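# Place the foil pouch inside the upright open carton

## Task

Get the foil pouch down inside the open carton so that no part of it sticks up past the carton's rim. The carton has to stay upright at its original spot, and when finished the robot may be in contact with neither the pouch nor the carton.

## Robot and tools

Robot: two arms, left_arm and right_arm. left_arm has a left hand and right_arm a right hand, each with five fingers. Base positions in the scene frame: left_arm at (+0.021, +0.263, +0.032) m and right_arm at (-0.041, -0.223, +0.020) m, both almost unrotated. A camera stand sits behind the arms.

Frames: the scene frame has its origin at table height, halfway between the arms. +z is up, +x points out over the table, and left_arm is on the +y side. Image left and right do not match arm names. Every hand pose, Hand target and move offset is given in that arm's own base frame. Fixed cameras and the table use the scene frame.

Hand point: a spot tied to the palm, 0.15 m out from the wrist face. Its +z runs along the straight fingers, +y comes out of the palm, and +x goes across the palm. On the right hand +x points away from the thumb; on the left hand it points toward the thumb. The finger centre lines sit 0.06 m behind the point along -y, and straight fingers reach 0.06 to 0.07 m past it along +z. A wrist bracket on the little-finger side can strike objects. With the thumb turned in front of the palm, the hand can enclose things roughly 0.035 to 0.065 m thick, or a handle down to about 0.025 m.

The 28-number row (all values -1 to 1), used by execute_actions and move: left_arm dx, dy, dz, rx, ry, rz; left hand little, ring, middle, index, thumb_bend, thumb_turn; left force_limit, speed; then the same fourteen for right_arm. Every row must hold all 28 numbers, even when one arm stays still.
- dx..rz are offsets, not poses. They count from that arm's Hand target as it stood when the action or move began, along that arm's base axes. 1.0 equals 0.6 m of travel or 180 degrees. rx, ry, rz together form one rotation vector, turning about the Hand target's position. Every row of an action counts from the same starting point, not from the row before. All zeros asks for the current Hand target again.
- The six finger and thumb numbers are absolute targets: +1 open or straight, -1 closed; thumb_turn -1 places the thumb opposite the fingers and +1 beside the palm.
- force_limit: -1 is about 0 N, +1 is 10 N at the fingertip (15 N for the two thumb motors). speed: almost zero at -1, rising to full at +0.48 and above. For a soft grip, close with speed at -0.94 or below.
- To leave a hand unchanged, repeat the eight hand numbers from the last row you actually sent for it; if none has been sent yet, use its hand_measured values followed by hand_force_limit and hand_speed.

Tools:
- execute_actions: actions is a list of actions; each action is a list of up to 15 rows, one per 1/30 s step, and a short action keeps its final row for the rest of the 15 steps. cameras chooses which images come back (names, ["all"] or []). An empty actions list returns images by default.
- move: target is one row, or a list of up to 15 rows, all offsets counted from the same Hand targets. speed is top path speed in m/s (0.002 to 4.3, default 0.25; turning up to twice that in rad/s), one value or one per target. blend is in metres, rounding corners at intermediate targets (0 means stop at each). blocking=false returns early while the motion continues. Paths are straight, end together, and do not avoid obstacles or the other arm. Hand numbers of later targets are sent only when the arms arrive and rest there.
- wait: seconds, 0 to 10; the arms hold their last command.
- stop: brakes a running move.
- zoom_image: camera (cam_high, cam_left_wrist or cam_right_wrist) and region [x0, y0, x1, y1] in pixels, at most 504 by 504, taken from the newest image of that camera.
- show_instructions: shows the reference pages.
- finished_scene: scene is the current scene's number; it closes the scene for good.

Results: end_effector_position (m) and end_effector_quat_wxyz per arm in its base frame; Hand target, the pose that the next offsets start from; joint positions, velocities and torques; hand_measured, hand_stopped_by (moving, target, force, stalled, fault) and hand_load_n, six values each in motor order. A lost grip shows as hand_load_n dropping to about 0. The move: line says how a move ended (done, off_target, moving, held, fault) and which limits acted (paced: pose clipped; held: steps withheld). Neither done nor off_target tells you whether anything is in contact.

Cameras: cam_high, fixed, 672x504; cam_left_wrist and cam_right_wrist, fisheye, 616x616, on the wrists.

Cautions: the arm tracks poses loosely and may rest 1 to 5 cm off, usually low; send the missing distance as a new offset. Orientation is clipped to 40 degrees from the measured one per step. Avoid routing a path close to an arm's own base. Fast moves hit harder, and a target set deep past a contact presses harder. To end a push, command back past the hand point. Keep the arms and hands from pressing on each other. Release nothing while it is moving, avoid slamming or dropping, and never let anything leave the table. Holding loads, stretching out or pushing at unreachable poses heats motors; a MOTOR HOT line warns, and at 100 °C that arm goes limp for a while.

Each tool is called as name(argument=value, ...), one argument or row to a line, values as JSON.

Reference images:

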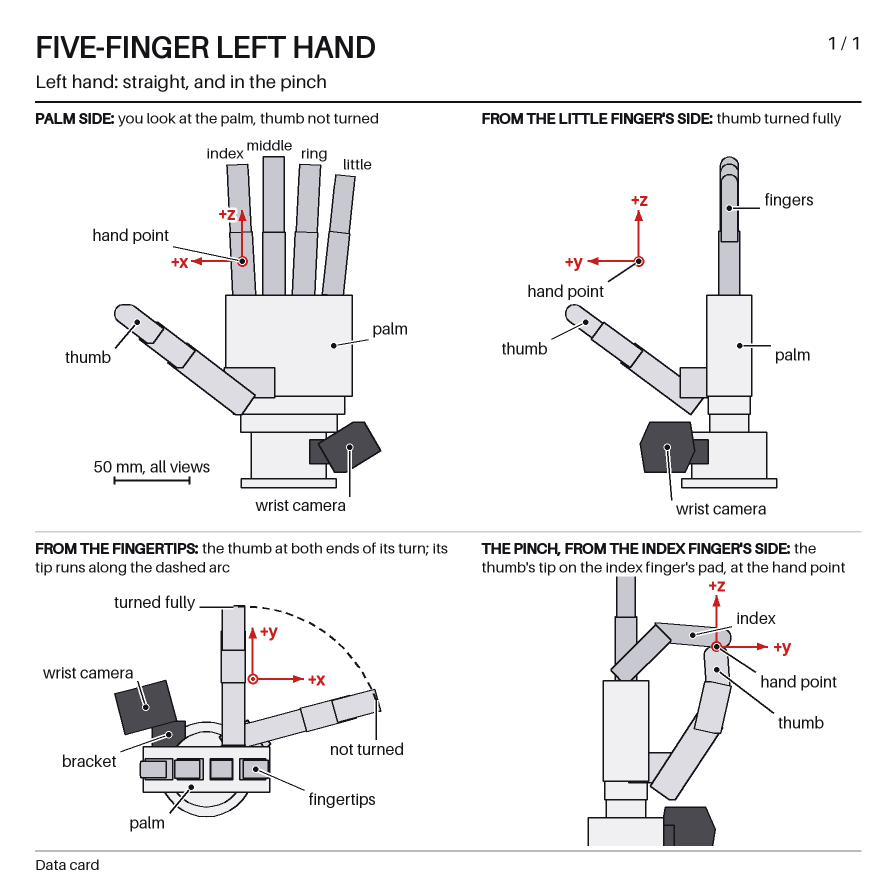

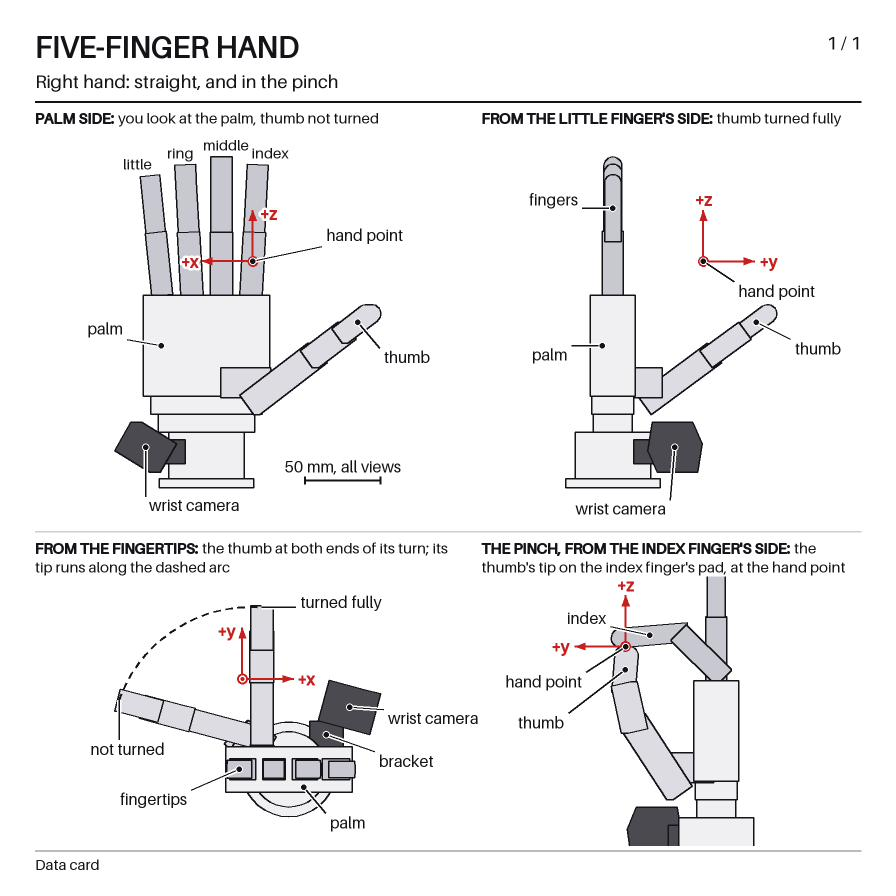

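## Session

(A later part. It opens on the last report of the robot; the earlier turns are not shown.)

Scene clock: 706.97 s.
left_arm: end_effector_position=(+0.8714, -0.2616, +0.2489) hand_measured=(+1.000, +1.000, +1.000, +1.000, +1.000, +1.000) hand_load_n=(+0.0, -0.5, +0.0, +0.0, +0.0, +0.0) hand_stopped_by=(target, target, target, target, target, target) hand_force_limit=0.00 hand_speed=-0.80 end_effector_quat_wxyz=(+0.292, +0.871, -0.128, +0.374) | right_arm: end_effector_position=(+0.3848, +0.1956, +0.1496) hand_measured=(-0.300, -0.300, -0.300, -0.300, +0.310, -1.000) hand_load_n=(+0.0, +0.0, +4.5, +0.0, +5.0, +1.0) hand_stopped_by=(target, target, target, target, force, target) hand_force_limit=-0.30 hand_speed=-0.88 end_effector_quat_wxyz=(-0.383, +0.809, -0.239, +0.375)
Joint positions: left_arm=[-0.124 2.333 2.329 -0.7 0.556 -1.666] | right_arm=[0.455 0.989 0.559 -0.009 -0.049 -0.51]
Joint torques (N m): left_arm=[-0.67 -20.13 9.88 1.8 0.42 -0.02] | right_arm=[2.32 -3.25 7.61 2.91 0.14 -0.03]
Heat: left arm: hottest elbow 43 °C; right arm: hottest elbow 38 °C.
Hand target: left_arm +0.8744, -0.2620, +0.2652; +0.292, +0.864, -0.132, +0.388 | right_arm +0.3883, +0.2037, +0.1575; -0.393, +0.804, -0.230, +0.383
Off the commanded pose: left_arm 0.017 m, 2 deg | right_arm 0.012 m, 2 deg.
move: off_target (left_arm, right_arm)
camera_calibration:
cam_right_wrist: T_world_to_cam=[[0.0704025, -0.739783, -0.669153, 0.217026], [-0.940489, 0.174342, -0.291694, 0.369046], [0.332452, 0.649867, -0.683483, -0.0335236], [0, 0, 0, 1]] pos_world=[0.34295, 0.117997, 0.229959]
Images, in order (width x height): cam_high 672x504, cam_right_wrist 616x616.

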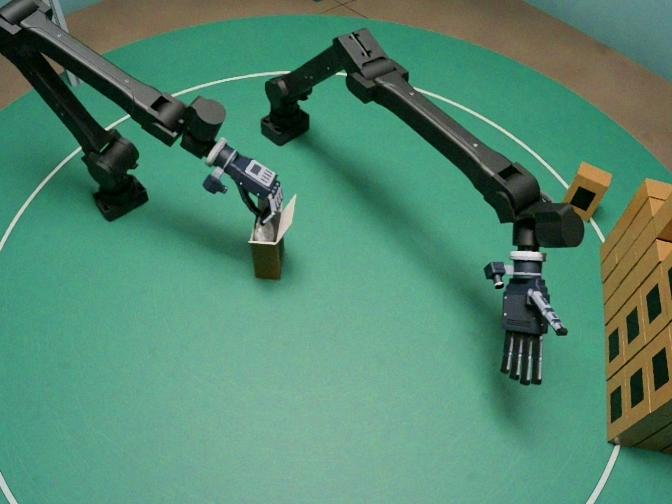

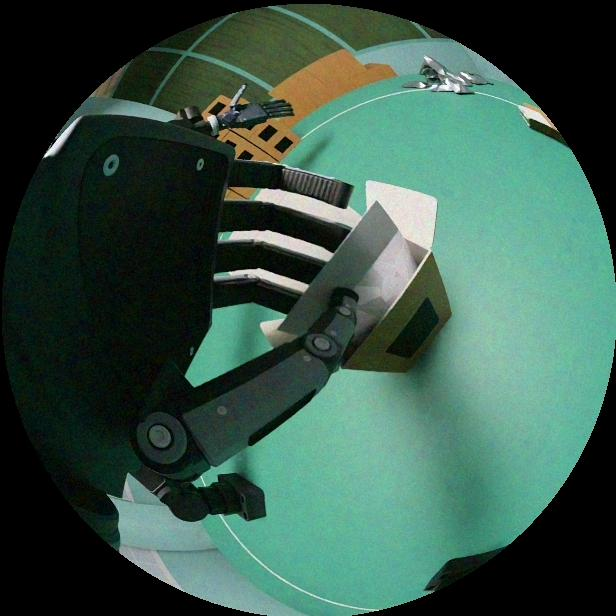

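move(
  target=[0,0,0,0,0,0,1,1,1,1,1,1,0,-0.8,-0.002,0,-0.023,0,0,0,-0.3,-0.3,-0.3,-0.3,-0.25,-1,-0.3,-0.88],
  speed=0.04,
  cameras=["cam_right_wrist","cam_high"],
)

zoom_image(
  camera="cam_high",
  region=[180, 110, 360, 290],
)

Scene clock: 710.23 s.
left_arm: end_effector_position=(+0.8714, -0.2616, +0.2489) hand_measured=(+1.000, +1.000, +1.000, +1.000, +1.000, +1.000) hand_load_n=(+0.0, +0.0, +0.0, +0.0, -0.5, +0.0) hand_stopped_by=(target, target, target, target, target, target) hand_force_limit=0.00 hand_speed=-0.80 end_effector_quat_wxyz=(+0.292, +0.871, -0.128, +0.374) | right_arm: end_effector_position=(+0.3837, +0.1956, +0.1362) hand_measured=(-0.300, -0.300, -0.300, -0.300, +0.310, -1.000) hand_load_n=(+0.0, +0.0, +4.5, +0.0, +5.0, +1.0) hand_stopped_by=(target, target, target, target, force, target) hand_force_limit=-0.30 hand_speed=-0.88 end_effector_quat_wxyz=(-0.383, +0.809, -0.239, +0.375)
Joint positions: left_arm=[-0.124 2.333 2.329 -0.7 0.556 -1.666] | right_arm=[0.457 1.008 0.53 0.04 -0.047 -0.51]
Joint torques (N m): left_arm=[-0.67 -20.19 9.88 1.78 0.42 -0.02] | right_arm=[2.26 -3.37 7.42 2.91 0.14 -0.03]
Heat: left arm: hottest elbow 43 °C; right arm: hottest elbow 38 °C.
Hand target: left_arm +0.8744, -0.2620, +0.2652; +0.292, +0.864, -0.132, +0.388 | right_arm +0.3871, +0.2036, +0.1436; -0.393, +0.804, -0.230, +0.382
Off the commanded pose: left_arm 0.017 m, 2 deg | right_arm 0.012 m, 2 deg.
move: off_target (left_arm, right_arm)
camera_calibration:
cam_right_wrist: T_world_to_cam=[[0.0714365, -0.739897, -0.668916, 0.207752], [-0.940305, 0.173769, -0.292627, 0.364216], [0.33275, 0.64989, -0.683316, -0.0424247], [0, 0, 0, 1]] pos_world=[0.34175, 0.117997, 0.216559]
Images, in order (width x height): cam_high 672x504, cam_right_wrist 616x616.

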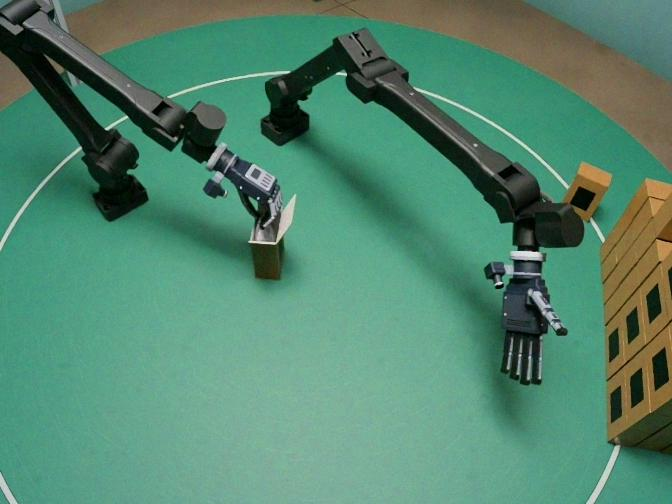

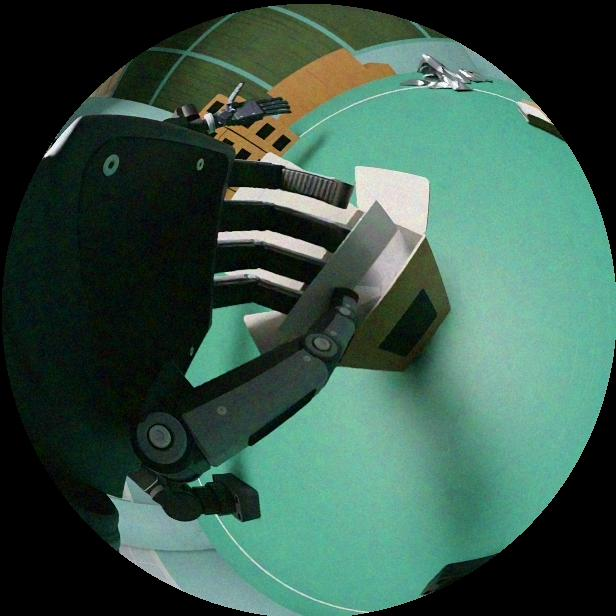

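Scaled by 2.800 from the camera's 672x504 image, which has a finer 960x720 frame.

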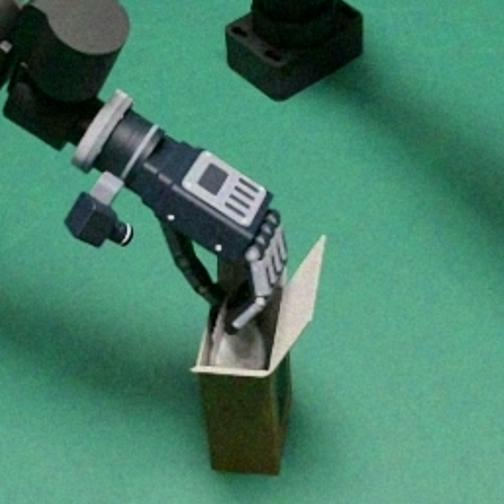

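move(
  target=[0,0,0,0,0,0,1,1,1,1,1,1,0,-0.8,0,0,0,0,0,0,-0.3,-0.3,-0.2,-0.3,0.42,-1,-0.3,-0.92],
  speed=0.04,
  cameras=["cam_right_wrist","cam_high"],
)

zoom_image(
  camera="cam_high",
  region=[180, 110, 360, 290],
)

Scene clock: 716.17 s.
left_arm: end_effector_position=(+0.8714, -0.2616, +0.2489) hand_measured=(+1.000, +1.000, +1.000, +1.000, +1.000, +1.000) hand_load_n=(+0.0, +0.0, +0.0, +0.0, +0.0, +0.0) hand_stopped_by=(target, target, target, target, target, target) hand_force_limit=0.00 hand_speed=-0.80 end_effector_quat_wxyz=(+0.292, +0.871, -0.128, +0.374) | right_arm: end_effector_position=(+0.3842, +0.1958, +0.1369) hand_measured=(-0.300, -0.300, -0.200, -0.300, +0.420, -1.000) hand_load_n=(+0.0, +0.5, +0.0, +0.0, +0.0, +0.0) hand_stopped_by=(target, target, target, target, target, target) hand_force_limit=-0.30 hand_speed=-0.92 end_effector_quat_wxyz=(-0.384, +0.808, -0.239, +0.377)
Joint positions: left_arm=[-0.124 2.333 2.329 -0.7 0.556 -1.666] | right_arm=[0.457 1.008 0.53 0.043 -0.047 -0.51]
Joint torques (N m): left_arm=[-0.73 -20.13 9.89 1.8 0.41 -0.02] | right_arm=[2.32 -3.37 7.43 2.77 0.13 -0.02]
Heat: left arm: hottest elbow 43 °C; right arm: hottest elbow 38 °C.
Hand target: left_arm +0.8744, -0.2620, +0.2652; +0.292, +0.864, -0.132, +0.388 | right_arm +0.3870, +0.2036, +0.1436; -0.392, +0.804, -0.230, +0.382
Off the commanded pose: left_arm 0.017 m, 2 deg | right_arm 0.011 m, 2 deg.
move: off_target (left_arm, right_arm)
camera_calibration:
cam_right_wrist: T_world_to_cam=[[0.0732854, -0.73904, -0.669664, 0.207564], [-0.939319, 0.174483, -0.295355, 0.364795], [0.335124, 0.650673, -0.681407, -0.0435696], [0, 0, 0, 1]] pos_world=[0.342049, 0.118097, 0.217053]
Images, in order (width x height): cam_high 672x504, cam_right_wrist 616x616.

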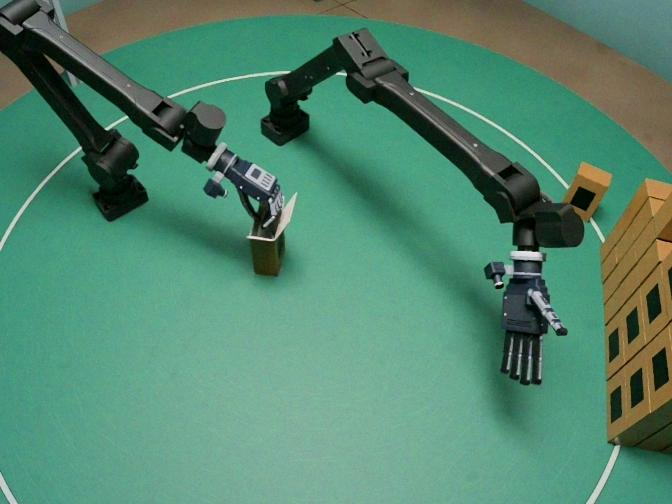

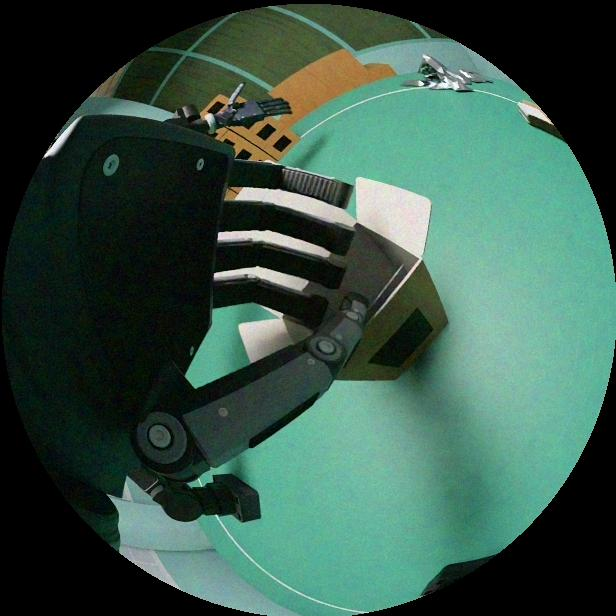

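Scaled by 2.800 from the camera's 672x504 image, which has a finer 960x720 frame.

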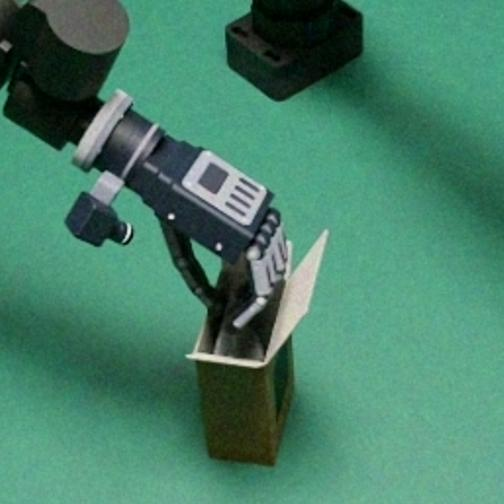

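move(
  target=[0,0,0,0,0,0,1,1,1,1,1,1,0,-0.8,0,0,0,0,0,0,-0.3,-0.3,-0.2,-0.3,0.33,-1,-0.3,-0.92],
  speed=0.04,
  cameras=["cam_right_wrist","cam_high"],
)

zoom_image(
  camera="cam_high",
  region=[180, 110, 360, 290],
)

zoom_image(
  camera="cam_right_wrist",
  region=[270, 190, 480, 400],
)

Scene clock: 719.20 s.
left_arm: end_effector_position=(+0.8714, -0.2616, +0.2489) hand_measured=(+1.000, +1.000, +1.000, +1.000, +1.000, +1.000) hand_load_n=(+0.0, +0.0, +0.0, +0.0, +0.0, +0.0) hand_stopped_by=(target, target, target, target, target, target) hand_force_limit=0.00 hand_speed=-0.80 end_effector_quat_wxyz=(+0.292, +0.871, -0.128, +0.374) | right_arm: end_effector_position=(+0.3842, +0.1958, +0.1369) hand_measured=(-0.300, -0.300, -0.200, -0.300, +0.330, -1.000) hand_load_n=(+0.0, +0.0, +0.0, +0.0, +0.0, +0.0) hand_stopped_by=(target, target, target, target, target, target) hand_force_limit=-0.30 hand_speed=-0.92 end_effector_quat_wxyz=(-0.384, +0.808, -0.239, +0.377)
Joint positions: left_arm=[-0.124 2.333 2.329 -0.7 0.556 -1.666] | right_arm=[0.457 1.008 0.53 0.043 -0.047 -0.51]
Joint torques (N m): left_arm=[-0.73 -20.19 9.88 1.8 0.41 -0.02] | right_arm=[2.32 -3.31 7.42 2.76 0.13 -0.02]
Heat: left arm: hottest elbow 43 °C; right arm: hottest elbow 38 °C.
Hand target: left_arm +0.8744, -0.2620, +0.2652; +0.292, +0.864, -0.132, +0.388 | right_arm +0.3870, +0.2036, +0.1436; -0.392, +0.804, -0.230, +0.382
Off the commanded pose: left_arm 0.017 m, 2 deg | right_arm 0.011 m, 2 deg.
move: off_target (left_arm, right_arm)
camera_calibration:
cam_right_wrist: T_world_to_cam=[[0.0732854, -0.73904, -0.669664, 0.207564], [-0.939319, 0.174483, -0.295355, 0.364795], [0.335124, 0.650673, -0.681407, -0.0435696], [0, 0, 0, 1]] pos_world=[0.342049, 0.118097, 0.217053]
Images, in order (width x height): cam_high 672x504, cam_right_wrist 616x616.

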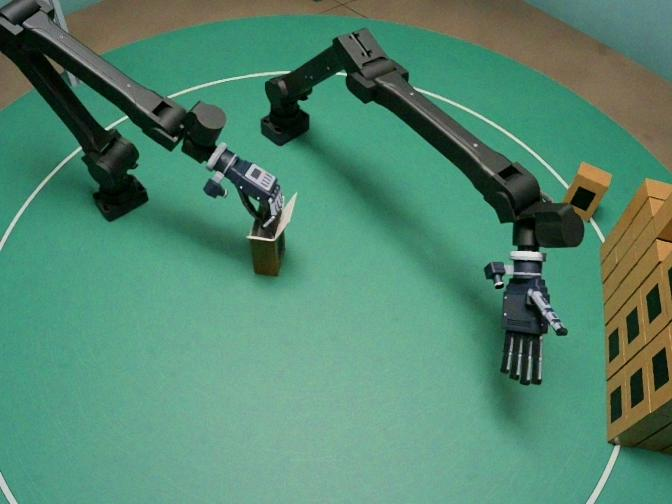

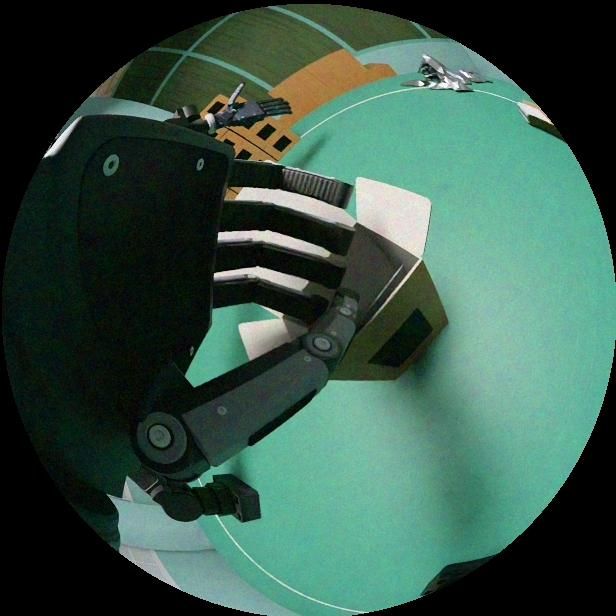

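Scaled by 2.800 from the camera's 672x504 image, which has a finer 960x720 frame.

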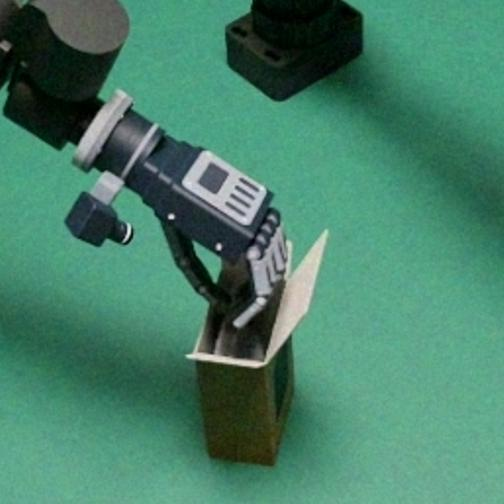

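Scaled by 2.400 from the camera's 616x616 image, which has a finer 880x880 frame.

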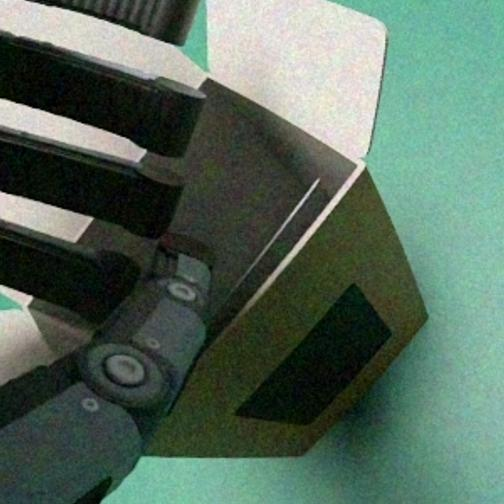

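move(
  target=[0,0,0,0,0,0,1,1,1,1,1,1,0,-0.8,0,0,0.2,0,0,0,-0.3,-0.3,-0.2,-0.3,0.33,-1,-0.3,-0.92],
  speed=0.08,
  cameras=["cam_right_wrist","cam_high"],
)

zoom_image(
  camera="cam_high",
  region=[180, 110, 360, 290],
)

zoom_image(
  camera="cam_right_wrist",
  region=[270, 190, 480, 400],
)

Scene clock: 723.83 s.
left_arm: end_effector_position=(+0.8714, -0.2616, +0.2489) hand_measured=(+1.000, +1.000, +1.000, +1.000, +1.000, +1.000) hand_load_n=(+0.0, +0.0, +0.0, +0.0, +0.0, +0.0) hand_stopped_by=(target, target, target, target, target, target) hand_force_limit=0.00 hand_speed=-0.80 end_effector_quat_wxyz=(+0.292, +0.871, -0.128, +0.374) | right_arm: end_effector_position=(+0.3783, +0.1930, +0.2275) hand_measured=(-0.300, -0.300, -0.200, -0.300, +0.330, -1.000) hand_load_n=(+0.0, +0.0, +0.0, +0.5, +0.0, +0.0) hand_stopped_by=(target, target, target, target, target, target) hand_force_limit=-0.30 hand_speed=-0.92 end_effector_quat_wxyz=(-0.374, +0.817, -0.242, +0.366)
Joint positions: left_arm=[-0.124 2.333 2.329 -0.7 0.556 -1.666] | right_arm=[0.457 0.897 0.74 -0.312 -0.047 -0.51]
Joint torques (N m): left_arm=[-0.67 -20.19 9.89 1.78 0.42 -0.02] | right_arm=[2.26 -3.6 11.71 1.65 0.11 -0.03]
Heat: left arm: hottest elbow 43 °C; right arm: hottest elbow 38 °C.
Hand target: left_arm +0.8744, -0.2620, +0.2652; +0.292, +0.864, -0.132, +0.388 | right_arm +0.3871, +0.2036, +0.2636; -0.392, +0.804, -0.230, +0.382
Off the commanded pose: left_arm 0.017 m, 2 deg | right_arm 0.039 m, 3 deg.
move: off_target (left_arm, right_arm)
camera_calibration:
cam_right_wrist: T_world_to_cam=[[0.0528516, -0.749105, -0.66034, 0.274087], [-0.948019, 0.170152, -0.268901, 0.384596], [0.313793, 0.640227, -0.701173, 0.036515], [0, 0, 0, 1]] pos_world=[0.33866, 0.116503, 0.310012]
Images, in order (width x height): cam_high 672x504, cam_right_wrist 616x616.

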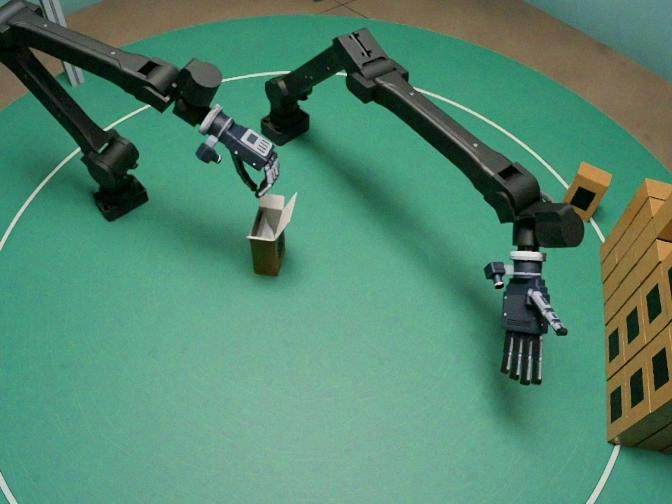

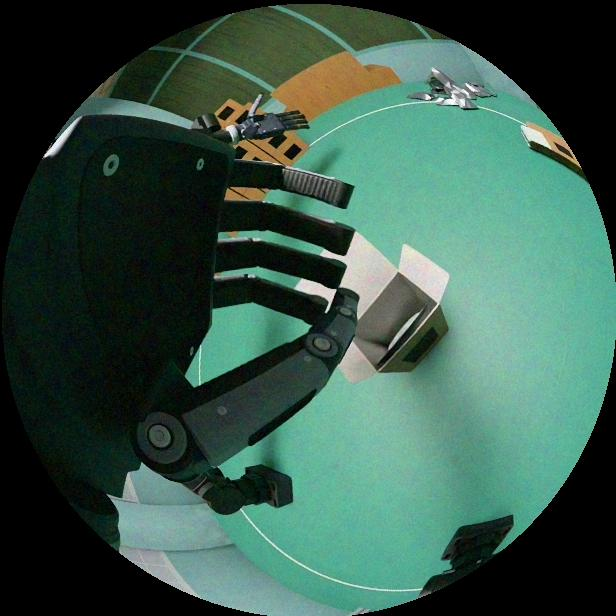

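Scaled by 2.800 from the camera's 672x504 image, which has a finer 960x720 frame.

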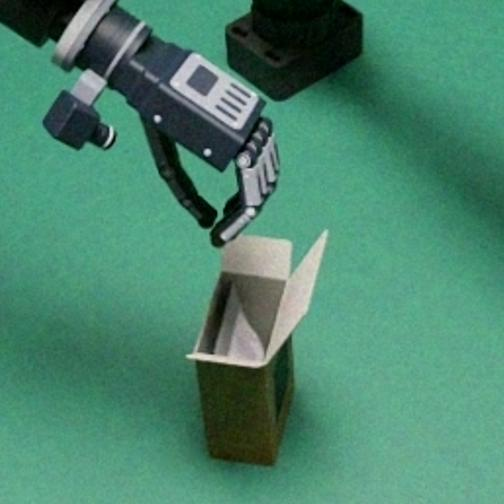

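Scaled by 2.400 from the camera's 616x616 image, which has a finer 880x880 frame.

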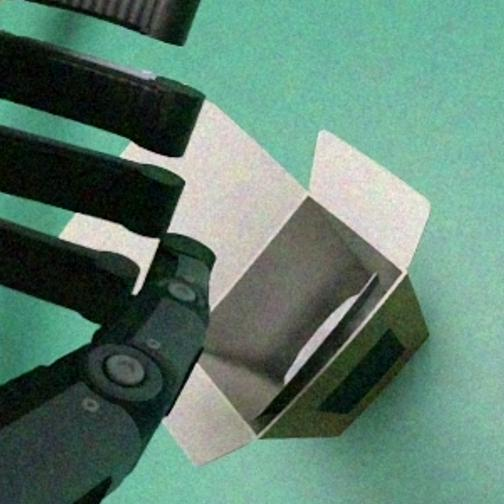

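finished_scene(
  scene=2,
)

The scene is finished: the task was done.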